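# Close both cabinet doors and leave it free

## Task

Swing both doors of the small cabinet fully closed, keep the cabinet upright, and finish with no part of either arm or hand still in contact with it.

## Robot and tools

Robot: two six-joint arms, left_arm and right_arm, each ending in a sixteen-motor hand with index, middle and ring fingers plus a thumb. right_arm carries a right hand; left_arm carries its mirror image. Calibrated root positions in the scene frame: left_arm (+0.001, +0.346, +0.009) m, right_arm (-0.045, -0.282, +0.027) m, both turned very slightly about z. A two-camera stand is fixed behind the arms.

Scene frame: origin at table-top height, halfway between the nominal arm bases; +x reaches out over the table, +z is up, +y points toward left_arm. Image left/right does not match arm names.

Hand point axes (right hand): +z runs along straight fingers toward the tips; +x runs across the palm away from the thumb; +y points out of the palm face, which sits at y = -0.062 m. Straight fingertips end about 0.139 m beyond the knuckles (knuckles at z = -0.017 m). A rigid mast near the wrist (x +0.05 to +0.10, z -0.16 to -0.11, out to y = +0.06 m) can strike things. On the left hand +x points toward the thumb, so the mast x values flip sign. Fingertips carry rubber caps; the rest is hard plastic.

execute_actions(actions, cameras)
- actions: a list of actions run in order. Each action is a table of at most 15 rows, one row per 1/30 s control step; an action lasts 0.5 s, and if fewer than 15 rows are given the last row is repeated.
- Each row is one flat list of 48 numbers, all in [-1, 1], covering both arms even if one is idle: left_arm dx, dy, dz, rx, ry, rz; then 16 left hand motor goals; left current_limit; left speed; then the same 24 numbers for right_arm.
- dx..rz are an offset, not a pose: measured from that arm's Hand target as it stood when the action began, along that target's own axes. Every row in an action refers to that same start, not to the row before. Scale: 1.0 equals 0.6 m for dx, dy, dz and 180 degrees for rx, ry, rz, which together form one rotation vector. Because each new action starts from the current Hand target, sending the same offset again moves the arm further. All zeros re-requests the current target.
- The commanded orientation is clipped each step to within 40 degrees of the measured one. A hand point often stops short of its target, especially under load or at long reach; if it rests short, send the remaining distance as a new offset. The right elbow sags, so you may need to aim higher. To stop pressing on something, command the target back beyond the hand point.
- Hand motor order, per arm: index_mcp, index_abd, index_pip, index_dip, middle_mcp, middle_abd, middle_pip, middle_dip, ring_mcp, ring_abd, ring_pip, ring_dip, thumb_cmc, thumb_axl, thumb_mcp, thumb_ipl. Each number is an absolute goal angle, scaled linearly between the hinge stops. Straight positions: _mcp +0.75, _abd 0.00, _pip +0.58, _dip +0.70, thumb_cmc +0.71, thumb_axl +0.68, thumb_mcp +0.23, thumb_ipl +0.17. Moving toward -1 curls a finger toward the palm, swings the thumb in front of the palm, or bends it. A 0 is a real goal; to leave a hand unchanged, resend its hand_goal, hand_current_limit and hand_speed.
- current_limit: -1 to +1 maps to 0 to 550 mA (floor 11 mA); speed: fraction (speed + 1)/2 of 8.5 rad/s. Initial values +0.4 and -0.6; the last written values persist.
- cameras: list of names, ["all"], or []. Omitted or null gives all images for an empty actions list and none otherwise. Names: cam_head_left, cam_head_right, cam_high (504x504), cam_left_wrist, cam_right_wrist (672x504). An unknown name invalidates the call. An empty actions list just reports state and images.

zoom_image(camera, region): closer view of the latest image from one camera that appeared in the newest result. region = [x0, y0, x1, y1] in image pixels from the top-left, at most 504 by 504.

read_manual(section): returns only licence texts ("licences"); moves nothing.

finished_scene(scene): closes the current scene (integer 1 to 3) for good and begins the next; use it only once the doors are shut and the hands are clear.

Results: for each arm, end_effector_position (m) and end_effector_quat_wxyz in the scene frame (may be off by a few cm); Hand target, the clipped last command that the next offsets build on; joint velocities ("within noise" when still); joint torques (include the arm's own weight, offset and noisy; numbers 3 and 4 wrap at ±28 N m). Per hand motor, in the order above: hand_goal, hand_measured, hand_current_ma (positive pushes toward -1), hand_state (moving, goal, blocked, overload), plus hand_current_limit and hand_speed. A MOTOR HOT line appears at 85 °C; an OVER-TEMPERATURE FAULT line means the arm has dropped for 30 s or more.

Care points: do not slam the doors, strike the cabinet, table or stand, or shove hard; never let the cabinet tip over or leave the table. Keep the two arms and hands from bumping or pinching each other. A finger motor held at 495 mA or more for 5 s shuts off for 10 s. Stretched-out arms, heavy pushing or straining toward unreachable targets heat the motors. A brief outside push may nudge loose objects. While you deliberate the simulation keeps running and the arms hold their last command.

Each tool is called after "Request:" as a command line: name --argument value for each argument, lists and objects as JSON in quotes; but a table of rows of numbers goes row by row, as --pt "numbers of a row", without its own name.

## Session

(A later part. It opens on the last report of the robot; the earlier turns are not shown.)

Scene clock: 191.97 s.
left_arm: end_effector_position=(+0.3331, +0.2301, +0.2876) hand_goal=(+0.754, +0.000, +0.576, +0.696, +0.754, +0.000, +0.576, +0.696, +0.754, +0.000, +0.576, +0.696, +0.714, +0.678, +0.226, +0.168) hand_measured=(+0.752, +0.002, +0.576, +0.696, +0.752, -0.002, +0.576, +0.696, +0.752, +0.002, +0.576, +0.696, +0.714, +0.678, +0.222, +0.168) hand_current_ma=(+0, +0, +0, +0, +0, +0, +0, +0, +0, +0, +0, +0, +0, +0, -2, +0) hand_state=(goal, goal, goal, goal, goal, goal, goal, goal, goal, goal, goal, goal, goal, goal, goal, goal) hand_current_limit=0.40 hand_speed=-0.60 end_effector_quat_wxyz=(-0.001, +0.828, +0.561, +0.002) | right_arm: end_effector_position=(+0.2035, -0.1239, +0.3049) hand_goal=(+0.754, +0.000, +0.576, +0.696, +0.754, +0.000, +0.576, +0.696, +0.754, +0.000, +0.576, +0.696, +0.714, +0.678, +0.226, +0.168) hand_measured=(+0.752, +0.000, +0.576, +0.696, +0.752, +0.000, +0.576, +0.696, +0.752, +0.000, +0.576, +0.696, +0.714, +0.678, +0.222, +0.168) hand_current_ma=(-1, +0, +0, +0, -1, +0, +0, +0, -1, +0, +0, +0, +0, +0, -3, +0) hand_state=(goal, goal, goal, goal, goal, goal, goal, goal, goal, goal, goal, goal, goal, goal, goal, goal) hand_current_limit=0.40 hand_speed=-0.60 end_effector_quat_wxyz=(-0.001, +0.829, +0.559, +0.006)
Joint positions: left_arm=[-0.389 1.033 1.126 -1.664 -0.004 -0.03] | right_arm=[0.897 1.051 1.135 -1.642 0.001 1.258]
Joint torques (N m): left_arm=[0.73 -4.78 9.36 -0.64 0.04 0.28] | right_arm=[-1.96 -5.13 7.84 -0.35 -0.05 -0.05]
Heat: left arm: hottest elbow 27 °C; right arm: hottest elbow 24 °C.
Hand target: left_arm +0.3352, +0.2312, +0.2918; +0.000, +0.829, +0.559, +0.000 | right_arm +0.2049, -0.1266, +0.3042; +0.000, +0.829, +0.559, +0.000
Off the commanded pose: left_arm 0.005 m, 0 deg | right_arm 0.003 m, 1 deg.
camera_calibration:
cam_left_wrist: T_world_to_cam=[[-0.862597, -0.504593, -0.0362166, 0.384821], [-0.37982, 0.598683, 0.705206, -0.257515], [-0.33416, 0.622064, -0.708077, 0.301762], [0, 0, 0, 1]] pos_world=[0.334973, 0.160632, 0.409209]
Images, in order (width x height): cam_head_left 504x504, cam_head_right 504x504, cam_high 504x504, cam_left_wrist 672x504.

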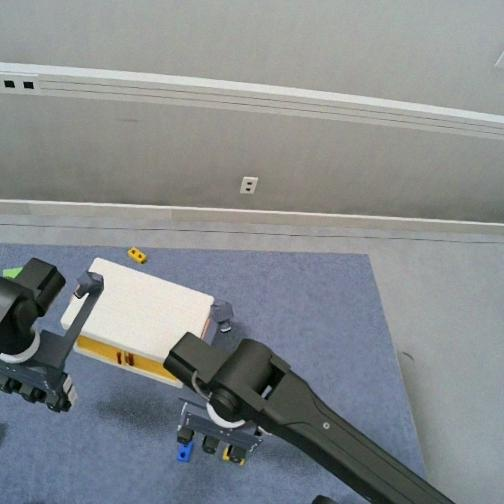

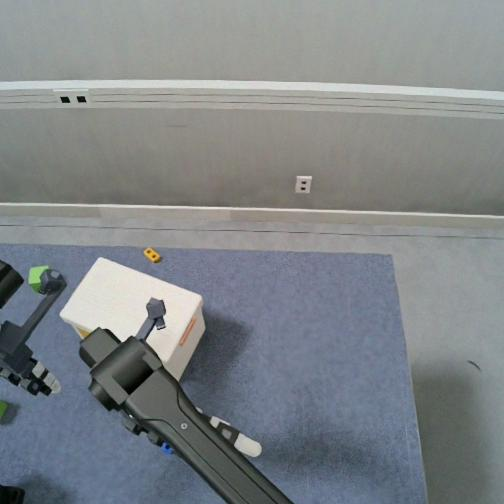

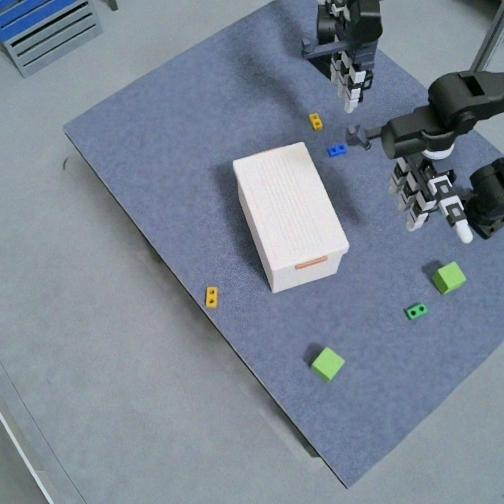

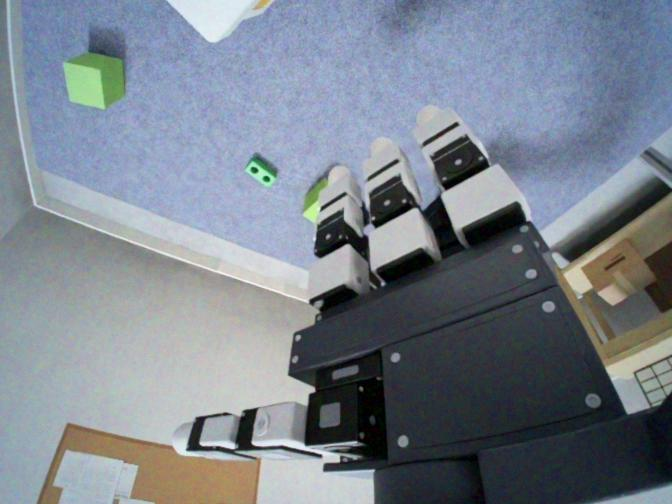

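Request:
zoom_image --camera "cam_head_left" --region '[105, 335, 145, 375]'

Scaled by 12.600 from the camera's 504x504 image, which has a finer 720x720 frame.

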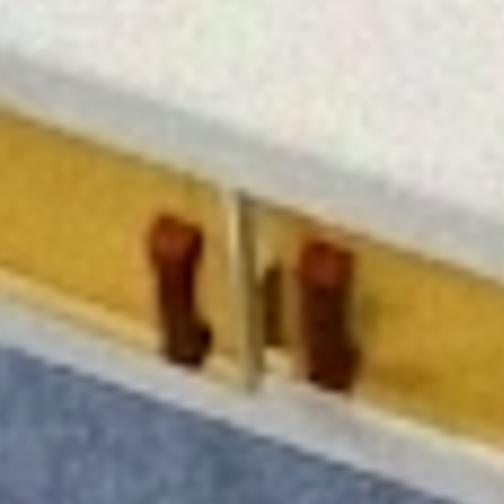

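Request:
execute_actions --actions '[[[-0.108,0.05,0,0,0,0,0.754,0,0.576,0.696,0.754,0,0.576,0.696,0.754,0,0.576,0.696,0.714,0.678,0.226,0.168,0.4,-0.6,0,0,0,0,0,0,0.754,0,0.576,0.696,0.754,0,0.576,0.696,0.754,0,0.576,0.696,0.714,0.678,0.226,0.168,0.4,-0.6]],[[0,0.075,0.083,0,0,0,0.754,0,0.576,0.696,0.754,0,0.576,0.696,0.754,0,0.576,0.696,0.714,0.678,0.226,0.168,0.4,-0.6,0,0,0,0,0,0,0.754,0,0.576,0.696,0.754,0,0.576,0.696,0.754,0,0.576,0.696,0.714,0.678,0.226,0.168,0.4,-0.6]],[[0,0.07,0.06,0,0,0,0.754,0,0.576,0.696,0.754,0,0.576,0.696,0.754,0,0.576,0.696,0.714,0.678,0.226,0.168,0.4,-0.6,0,0,0,0,0,0,0.754,0,0.576,0.696,0.754,0,0.576,0.696,0.754,0,0.576,0.696,0.714,0.678,0.226,0.168,0.4,-0.6]],[[0,0.042,0,0,0,0,0.754,0,0.576,0.696,0.754,0,0.576,0.696,0.754,0,0.576,0.696,0.714,0.678,0.226,0.168,0.4,-0.6,0,0,0,0,0,0,0.754,0,0.576,0.696,0.754,0,0.576,0.696,0.754,0,0.576,0.696,0.714,0.678,0.226,0.168,0.4,-0.6]],[[0,0.042,0,0,0,0,0.754,0,0.576,0.696,0.754,0,0.576,0.696,0.754,0,0.576,0.696,0.714,0.678,0.226,0.168,0.4,-0.6,0,0,0,0,0,0,0.754,0,0.576,0.696,0.754,0,0.576,0.696,0.754,0,0.576,0.696,0.714,0.678,0.226,0.168,0.4,-0.6]]]' --cameras '["cam_head_left","cam_left_wrist"]'

Request:
zoom_image --camera "cam_head_left" --region '[50, 280, 200, 430]'

Scene clock: 219.33 s.
left_arm: end_effector_position=(+0.4428, +0.1163, +0.1874) hand_goal=(+0.754, +0.000, +0.576, +0.696, +0.754, +0.000, +0.576, +0.696, +0.754, +0.000, +0.576, +0.696, +0.714, +0.678, +0.226, +0.168) hand_measured=(+0.756, +0.002, +0.576, +0.696, +0.756, -0.002, +0.576, +0.696, +0.756, +0.002, +0.576, +0.696, +0.714, +0.678, +0.222, +0.168) hand_current_ma=(+1, +0, +0, +0, +0, +0, +0, +0, +0, +0, +0, +0, +0, +0, -2, +0) hand_state=(goal, goal, goal, goal, goal, goal, goal, goal, goal, goal, goal, goal, goal, goal, goal, goal) hand_current_limit=0.40 hand_speed=-0.60 end_effector_quat_wxyz=(-0.021, +0.828, +0.560, -0.011) | right_arm: end_effector_position=(+0.2035, -0.1239, +0.3049) hand_goal=(+0.754, +0.000, +0.576, +0.696, +0.754, +0.000, +0.576, +0.696, +0.754, +0.000, +0.576, +0.696, +0.714, +0.678, +0.226, +0.168) hand_measured=(+0.752, +0.000, +0.576, +0.696, +0.752, +0.000, +0.576, +0.696, +0.752, +0.000, +0.576, +0.696, +0.714, +0.678, +0.222, +0.168) hand_current_ma=(-1, +0, +0, +0, -1, +0, +0, +0, -1, +0, +0, +0, +0, +0, -3, +0) hand_state=(goal, goal, goal, goal, goal, goal, goal, goal, goal, goal, goal, goal, goal, goal, goal, goal) hand_current_limit=0.40 hand_speed=-0.60 end_effector_quat_wxyz=(-0.001, +0.829, +0.559, +0.006)
Joint positions: left_arm=[-0.532 1.482 1.26 -1.396 0.002 -0.17] | right_arm=[0.897 1.051 1.135 -1.642 0.001 1.258]
Joint torques (N m): left_arm=[1.14 -11.28 12.92 -0.17 -0.18 0.26] | right_arm=[-1.96 -5.13 7.84 -0.35 -0.05 -0.06]
Heat: left arm: hottest elbow 28 °C; right arm: hottest elbow 24 °C.
Hand target: left_arm +0.4662, +0.1085, +0.2060; +0.000, +0.829, +0.559, +0.000 | right_arm +0.2049, -0.1266, +0.3042; +0.000, +0.829, +0.559, +0.000
Off the commanded pose: left_arm 0.031 m, 3 deg | right_arm 0.003 m, 1 deg.
camera_calibration:
cam_left_wrist: T_world_to_cam=[[-0.865235, -0.50129, -0.00874595, 0.414036], [-0.346914, 0.586003, 0.732292, -0.0952772], [-0.361965, 0.636639, -0.680935, 0.343819], [0, 0, 0, 1]] pos_world=[0.449636, 0.0444963, 0.30751]
Images, in order (width x height): cam_head_left 504x504, cam_left_wrist 672x504.

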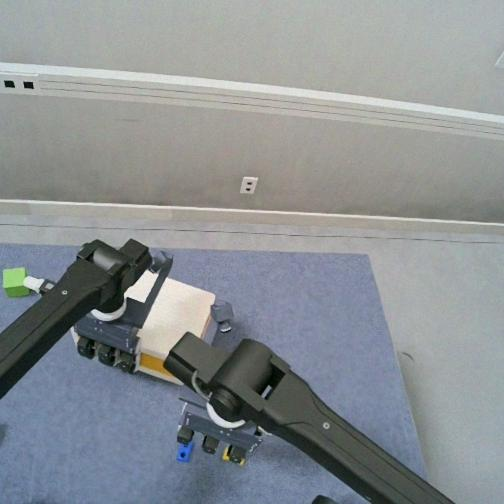

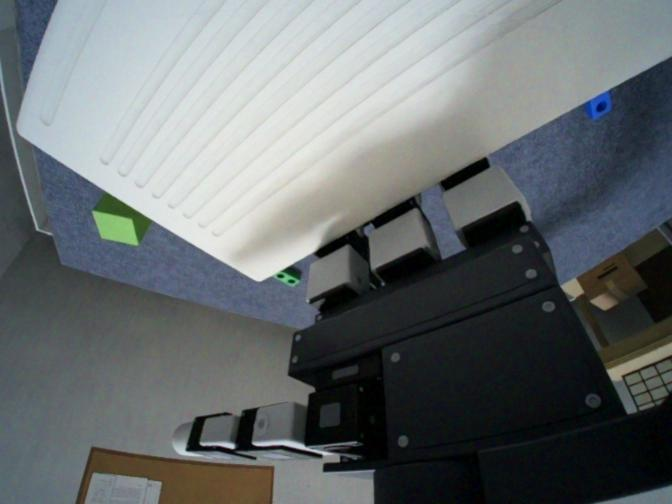

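Scaled by 3.360 from the camera's 504x504 image, which has a finer 720x720 frame.

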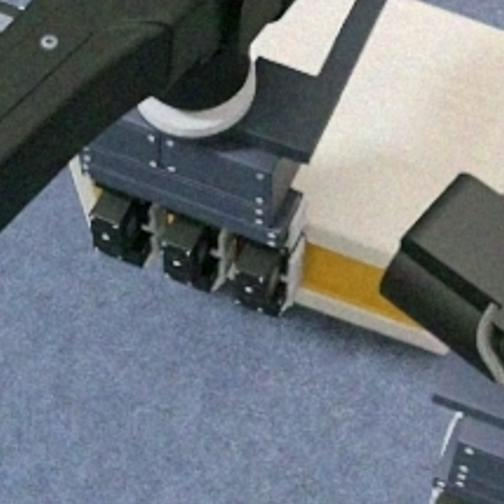

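Request:
execute_actions --actions '[[[-0.02,0,-0.01,0,0,-0.03,0.754,0,0.576,0.696,0.754,0,0.576,0.696,0.754,0,0.576,0.696,0.714,0.678,0.226,0.168,0.4,-0.6,0,0,0,0,0,0,0.754,0,0.576,0.696,0.754,0,0.576,0.696,0.754,0,0.576,0.696,0.714,0.678,0.226,0.168,0.4,-0.6]],[[-0.02,0.01,0,0,0,-0.03,0.754,0,0.576,0.696,0.754,0,0.576,0.696,0.754,0,0.576,0.696,0.714,0.678,0.226,0.168,0.4,-0.6,0,0,0,0,0,0,0.754,0,0.576,0.696,0.754,0,0.576,0.696,0.754,0,0.576,0.696,0.714,0.678,0.226,0.168,0.4,-0.6]]]' --cameras '["cam_left_wrist"]'

Scene clock: 227.87 s.
left_arm: end_effector_position=(+0.4458, +0.0955, +0.1939) hand_goal=(+0.754, +0.000, +0.576, +0.696, +0.754, +0.000, +0.576, +0.696, +0.754, +0.000, +0.576, +0.696, +0.714, +0.678, +0.226, +0.168) hand_measured=(+0.754, +0.002, +0.576, +0.696, +0.754, -0.002, +0.576, +0.696, +0.768, +0.002, +0.576, +0.696, +0.714, +0.678, +0.222, +0.168) hand_current_ma=(+0, +0, +0, +0, +0, +0, +0, +0, +12, +0, +0, +0, +0, +0, -2, +0) hand_state=(goal, goal, goal, goal, goal, goal, goal, goal, goal, goal, goal, goal, goal, goal, goal, goal) hand_current_limit=0.40 hand_speed=-0.60 end_effector_quat_wxyz=(-0.021, +0.781, +0.624, -0.008) | right_arm: end_effector_position=(+0.2035, -0.1239, +0.3049) hand_goal=(+0.754, +0.000, +0.576, +0.696, +0.754, +0.000, +0.576, +0.696, +0.754, +0.000, +0.576, +0.696, +0.714, +0.678, +0.226, +0.168) hand_measured=(+0.752, +0.000, +0.576, +0.696, +0.752, +0.000, +0.576, +0.696, +0.752, +0.000, +0.576, +0.696, +0.714, +0.678, +0.222, +0.168) hand_current_ma=(-1, +0, +0, +0, -1, +0, +0, +0, -1, +0, +0, +0, +0, +0, -3, +0) hand_state=(goal, goal, goal, goal, goal, goal, goal, goal, goal, goal, goal, goal, goal, goal, goal, goal) hand_current_limit=0.40 hand_speed=-0.60 end_effector_quat_wxyz=(-0.001, +0.829, +0.559, +0.006)
Joint positions: left_arm=[-0.596 1.531 1.331 -1.415 0.004 -0.393] | right_arm=[0.897 1.051 1.135 -1.642 0.001 1.258]
Joint torques (N m): left_arm=[0.21 -12.1 12.96 -0.27 -0.21 -0.22] | right_arm=[-1.96 -5.07 7.84 -0.35 -0.05 -0.05]
Heat: left arm: hottest elbow 29 °C; right arm: hottest elbow 24 °C.
Hand target: left_arm +0.4640, +0.0841, +0.2121; +0.000, +0.773, +0.635, +0.000 | right_arm +0.2049, -0.1266, +0.3042; +0.000, +0.829, +0.559, +0.000
Off the commanded pose: left_arm 0.028 m, 3 deg | right_arm 0.003 m, 1 deg.
camera_calibration:
cam_left_wrist: T_world_to_cam=[[-0.774714, -0.63207, -0.0174925, 0.380128], [-0.439644, 0.518567, 0.733349, -0.0392199], [-0.454457, 0.575827, -0.679627, 0.40935], [0, 0, 0, 1]] pos_world=[0.46328, 0.0248911, 0.313616]
Images, in order (width x height): cam_left_wrist 672x504.

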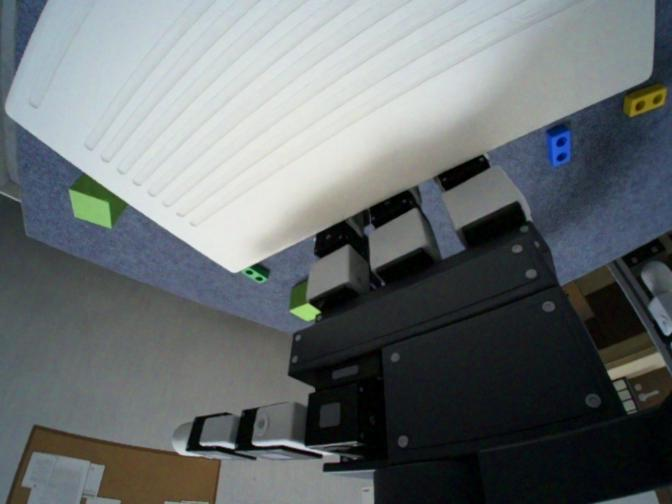

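Request:
execute_actions --actions '[[[0,0.015,0,0,0,0,0.754,0,0.576,0.696,0.754,0,0.576,0.696,0.754,0,0.576,0.696,0.714,0.678,0.226,0.168,0.4,-0.6,0,0,0,0,0,0,0.754,0,0.576,0.696,0.754,0,0.576,0.696,0.754,0,0.576,0.696,0.714,0.678,0.226,0.168,0.4,-0.6]],[[0,-0.083,-0.01,0,0,0,0.754,0,0.576,0.696,0.754,0,0.576,0.696,0.754,0,0.576,0.696,0.714,0.678,0.226,0.168,0.4,-0.6,0,0,0,0,0,0,0.754,0,0.576,0.696,0.754,0,0.576,0.696,0.754,0,0.576,0.696,0.714,0.678,0.226,0.168,0.4,-0.6]],[[0,-0.083,-0.08,0,0,0,0.754,0,0.576,0.696,0.754,0,0.576,0.696,0.754,0,0.576,0.696,0.714,0.678,0.226,0.168,0.4,-0.6,0,0,0,0,0,0,0.754,0,0.576,0.696,0.754,0,0.576,0.696,0.754,0,0.576,0.696,0.714,0.678,0.226,0.168,0.4,-0.6]],[[0.12,-0.083,-0.05,0,0,0,0.754,0,0.576,0.696,0.754,0,0.576,0.696,0.754,0,0.576,0.696,0.714,0.678,0.226,0.168,0.4,-0.6,0,0,0,0,0,0,0.754,0,0.576,0.696,0.754,0,0.576,0.696,0.754,0,0.576,0.696,0.714,0.678,0.226,0.168,0.4,-0.6]],[[0.12,0,0,0,0,0,0.754,0,0.576,0.696,0.754,0,0.576,0.696,0.754,0,0.576,0.696,0.714,0.678,0.226,0.168,0.4,-0.6,0,0,0,0,0,0,0.754,0,0.576,0.696,0.754,0,0.576,0.696,0.754,0,0.576,0.696,0.714,0.678,0.226,0.168,0.4,-0.6]]]' --cameras '["cam_head_left","cam_high"]'

Request:
zoom_image --camera "cam_head_left" --region '[60, 310, 200, 400]'

Request:
zoom_image --camera "cam_head_left" --region '[105, 335, 145, 375]'

Scene clock: 240.70 s.
left_arm: end_effector_position=(+0.3559, +0.2500, +0.2877) hand_goal=(+0.754, +0.000, +0.576, +0.696, +0.754, +0.000, +0.576, +0.696, +0.754, +0.000, +0.576, +0.696, +0.714, +0.678, +0.226, +0.168) hand_measured=(+0.752, +0.002, +0.576, +0.696, +0.752, -0.002, +0.576, +0.696, +0.752, +0.000, +0.576, +0.696, +0.714, +0.678, +0.222, +0.168) hand_current_ma=(+0, +0, +0, +0, +0, +0, +0, +0, +0, +0, +0, +0, +0, +0, -2, +0) hand_state=(goal, goal, goal, goal, goal, goal, goal, goal, goal, goal, goal, goal, goal, goal, goal, goal) hand_current_limit=0.40 hand_speed=-0.60 end_effector_quat_wxyz=(-0.008, +0.771, +0.637, -0.002) | right_arm: end_effector_position=(+0.2035, -0.1239, +0.3049) hand_goal=(+0.754, +0.000, +0.576, +0.696, +0.754, +0.000, +0.576, +0.696, +0.754, +0.000, +0.576, +0.696, +0.714, +0.678, +0.226, +0.168) hand_measured=(+0.752, +0.000, +0.576, +0.696, +0.752, +0.000, +0.576, +0.696, +0.752, +0.000, +0.576, +0.696, +0.714, +0.678, +0.222, +0.168) hand_current_ma=(-1, +0, +0, +0, -1, +0, +0, +0, -1, +0, +0, +0, +0, +0, -3, +0) hand_state=(goal, goal, goal, goal, goal, goal, goal, goal, goal, goal, goal, goal, goal, goal, goal, goal) hand_current_limit=0.40 hand_speed=-0.60 end_effector_quat_wxyz=(-0.001, +0.829, +0.559, +0.006)
Joint positions: left_arm=[-0.348 1.095 1.171 -1.662 -0.005 -0.178] | right_arm=[0.897 1.051 1.135 -1.642 0.001 1.258]
Joint torques (N m): left_arm=[1.08 -7.88 8.9 -0.62 0 0.29] | right_arm=[-1.9 -5.13 7.83 -0.35 -0.05 -0.05]
Heat: left arm: hottest elbow 28 °C; right arm: hottest elbow 24 °C.
Hand target: left_arm +0.3543, +0.2527, +0.2961; +0.000, +0.773, +0.635, +0.000 | right_arm +0.2049, -0.1266, +0.3042; +0.000, +0.829, +0.559, +0.000
Off the commanded pose: left_arm 0.009 m, 1 deg | right_arm 0.003 m, 1 deg.
Images, in order (width x height): cam_head_left 504x504, cam_high 504x504.

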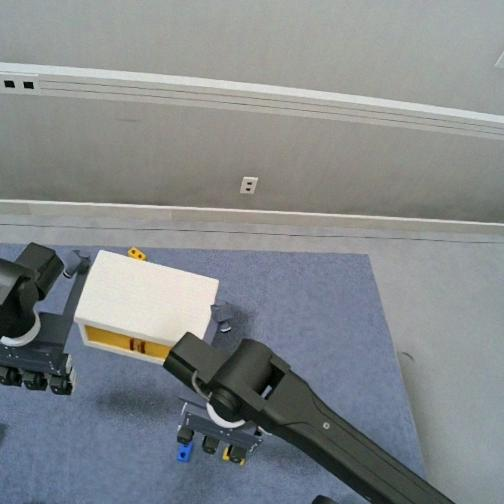

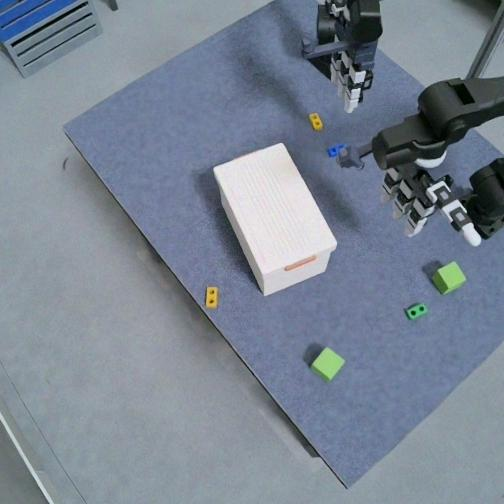

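Scaled by 3.600 from the camera's 504x504 image, which has a finer 720x720 frame.

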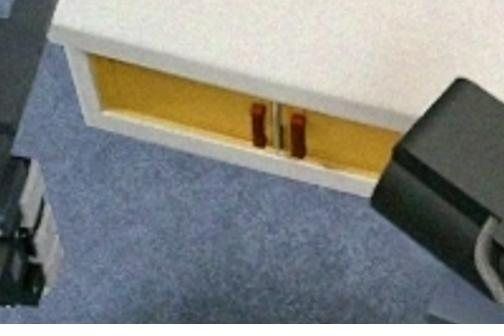

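Scaled by 12.600 from the camera's 504x504 image, which has a finer 720x720 frame.

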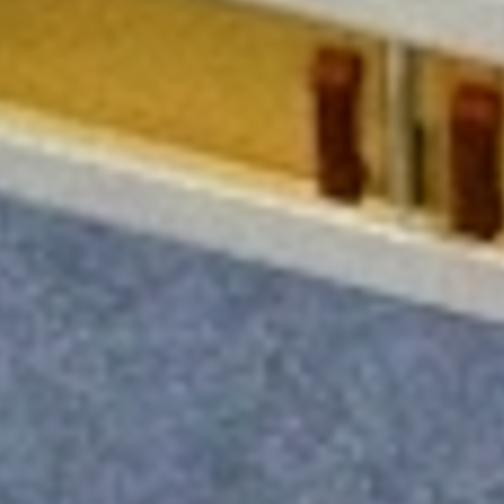

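Request:
zoom_image --camera "cam_head_left" --region '[125, 325, 185, 370]'

Scaled by 8.400 from the camera's 504x504 image, which has a finer 720x720 frame.

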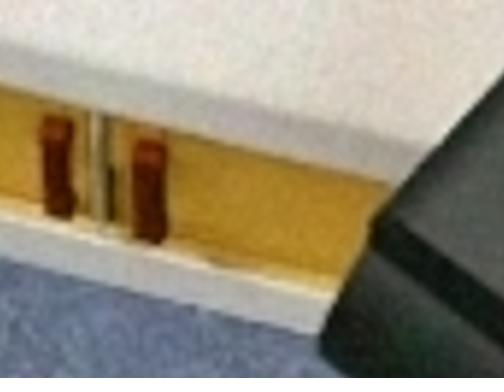

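Request:
execute_actions --actions '[[[0.1,0,0,0,0,0,0.754,0,0.576,0.696,0.754,0,0.576,0.696,0.754,0,0.576,0.696,0.714,0.678,0.226,0.168,0.4,-0.6,-0.185,0.02,0,0,0,0,0.754,0,0.576,0.696,0.754,0,0.576,0.696,0.754,0,0.576,0.696,0.714,0.678,0.226,0.168,0.4,-0.6]]]' --cameras '["cam_head_left","cam_head_right"]'

Request:
zoom_image --camera "cam_head_left" --region '[70, 310, 200, 400]'

Request:
zoom_image --camera "cam_head_right" --region '[60, 300, 200, 400]'

Scene clock: 251.77 s.
left_arm: end_effector_position=(+0.3682, +0.3095, +0.2878) hand_goal=(+0.754, +0.000, +0.576, +0.696, +0.754, +0.000, +0.576, +0.696, +0.754, +0.000, +0.576, +0.696, +0.714, +0.678, +0.226, +0.168) hand_measured=(+0.752, +0.002, +0.576, +0.696, +0.752, -0.002, +0.576, +0.696, +0.752, +0.000, +0.576, +0.696, +0.714, +0.678, +0.222, +0.168) hand_current_ma=(+0, +0, +0, +0, +0, +0, +0, +0, +0, +0, +0, +0, +0, +0, -2, +0) hand_state=(goal, goal, goal, goal, goal, goal, goal, goal, goal, goal, goal, goal, goal, goal, goal, goal) hand_current_limit=0.40 hand_speed=-0.60 end_effector_quat_wxyz=(-0.007, +0.771, +0.637, -0.003) | right_arm: end_effector_position=(+0.1742, -0.2319, +0.3039) hand_goal=(+0.754, +0.000, +0.576, +0.696, +0.754, +0.000, +0.576, +0.696, +0.754, +0.000, +0.576, +0.696, +0.714, +0.678, +0.226, +0.168) hand_measured=(+0.752, +0.000, +0.576, +0.696, +0.752, +0.000, +0.576, +0.696, +0.752, +0.000, +0.576, +0.696, +0.714, +0.678, +0.222, +0.168) hand_current_ma=(-1, +0, +0, +0, +0, +0, +0, +0, -1, +0, +0, +0, +0, +0, -3, +0) hand_state=(goal, goal, goal, goal, goal, goal, goal, goal, goal, goal, goal, goal, goal, goal, goal, goal) hand_current_limit=0.40 hand_speed=-0.60 end_effector_quat_wxyz=(+0.012, +0.835, +0.548, +0.056)
Joint positions: left_arm=[-0.134 1.086 1.165 -1.664 -0.004 0.036] | right_arm=[0.664 0.726 0.95 -1.685 0.03 1.048]
Joint torques (N m): left_arm=[1.32 -7.82 8.87 -0.59 0.02 0.3] | right_arm=[-1.96 -0.26 7.84 -0.01 -0.04 -0.06]
Heat: left arm: hottest elbow 28 °C; right arm: hottest elbow 24 °C.
Hand target: left_arm +0.3659, +0.3115, +0.2959; +0.000, +0.773, +0.635, +0.000 | right_arm +0.1744, -0.2340, +0.3042; +0.000, +0.829, +0.559, +0.000
Off the commanded pose: left_arm 0.009 m, 1 deg | right_arm 0.002 m, 7 deg.
joint sent to its limit (right arm) — joint 4 (wrist pitch), lower limit. The joint targets are off in orientation, not in position.
Images, in order (width x height): cam_head_left 504x504, cam_head_right 504x504.

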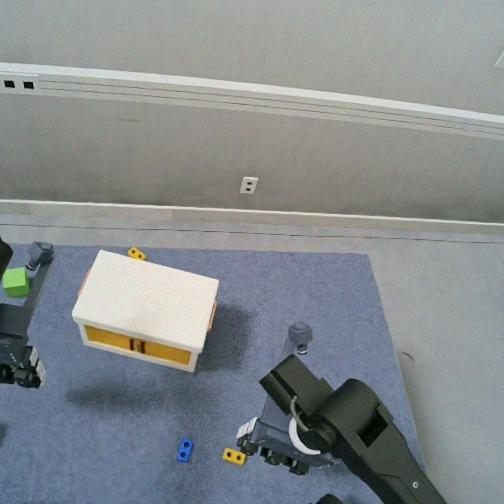

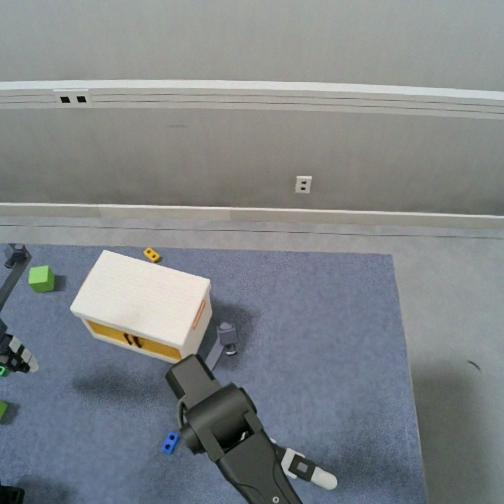

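Scaled by 3.877 from the camera's 504x504 image, which has a finer 720x720 frame.

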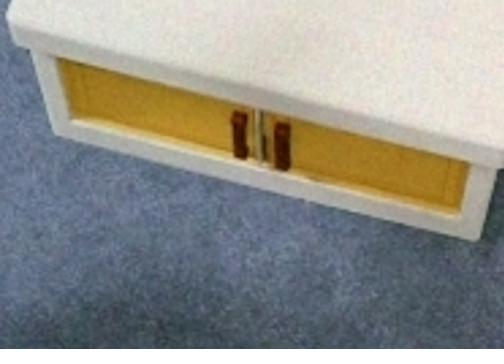

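Scaled by 3.600 from the camera's 504x504 image, which has a finer 720x720 frame.

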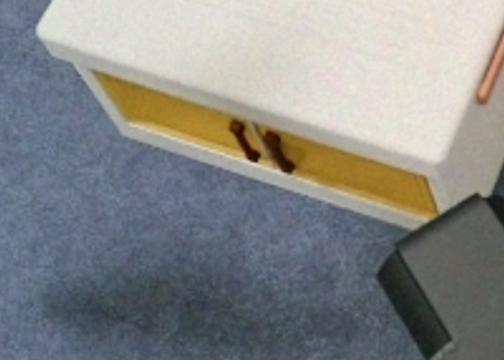

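Request:
zoom_image --camera "cam_head_left" --region '[120, 330, 165, 370]'

Request:
zoom_image --camera "cam_head_right" --region '[110, 325, 155, 360]'

Scaled by 11.200 from the camera's 504x504 image, which has a finer 720x720 frame.

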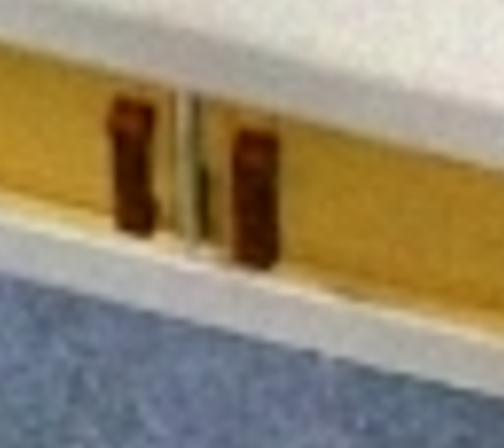

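Scaled by 11.200 from the camera's 504x504 image, which has a finer 720x720 frame.

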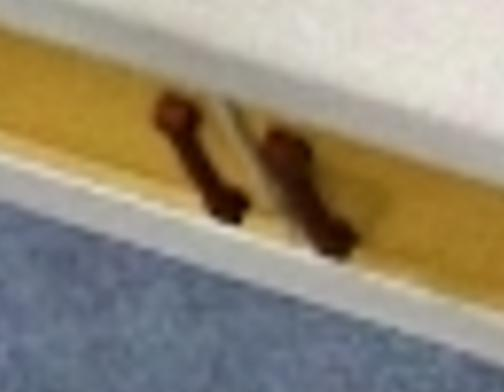

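Request:
finished_scene --scene 2

The scene is finished: the task was done.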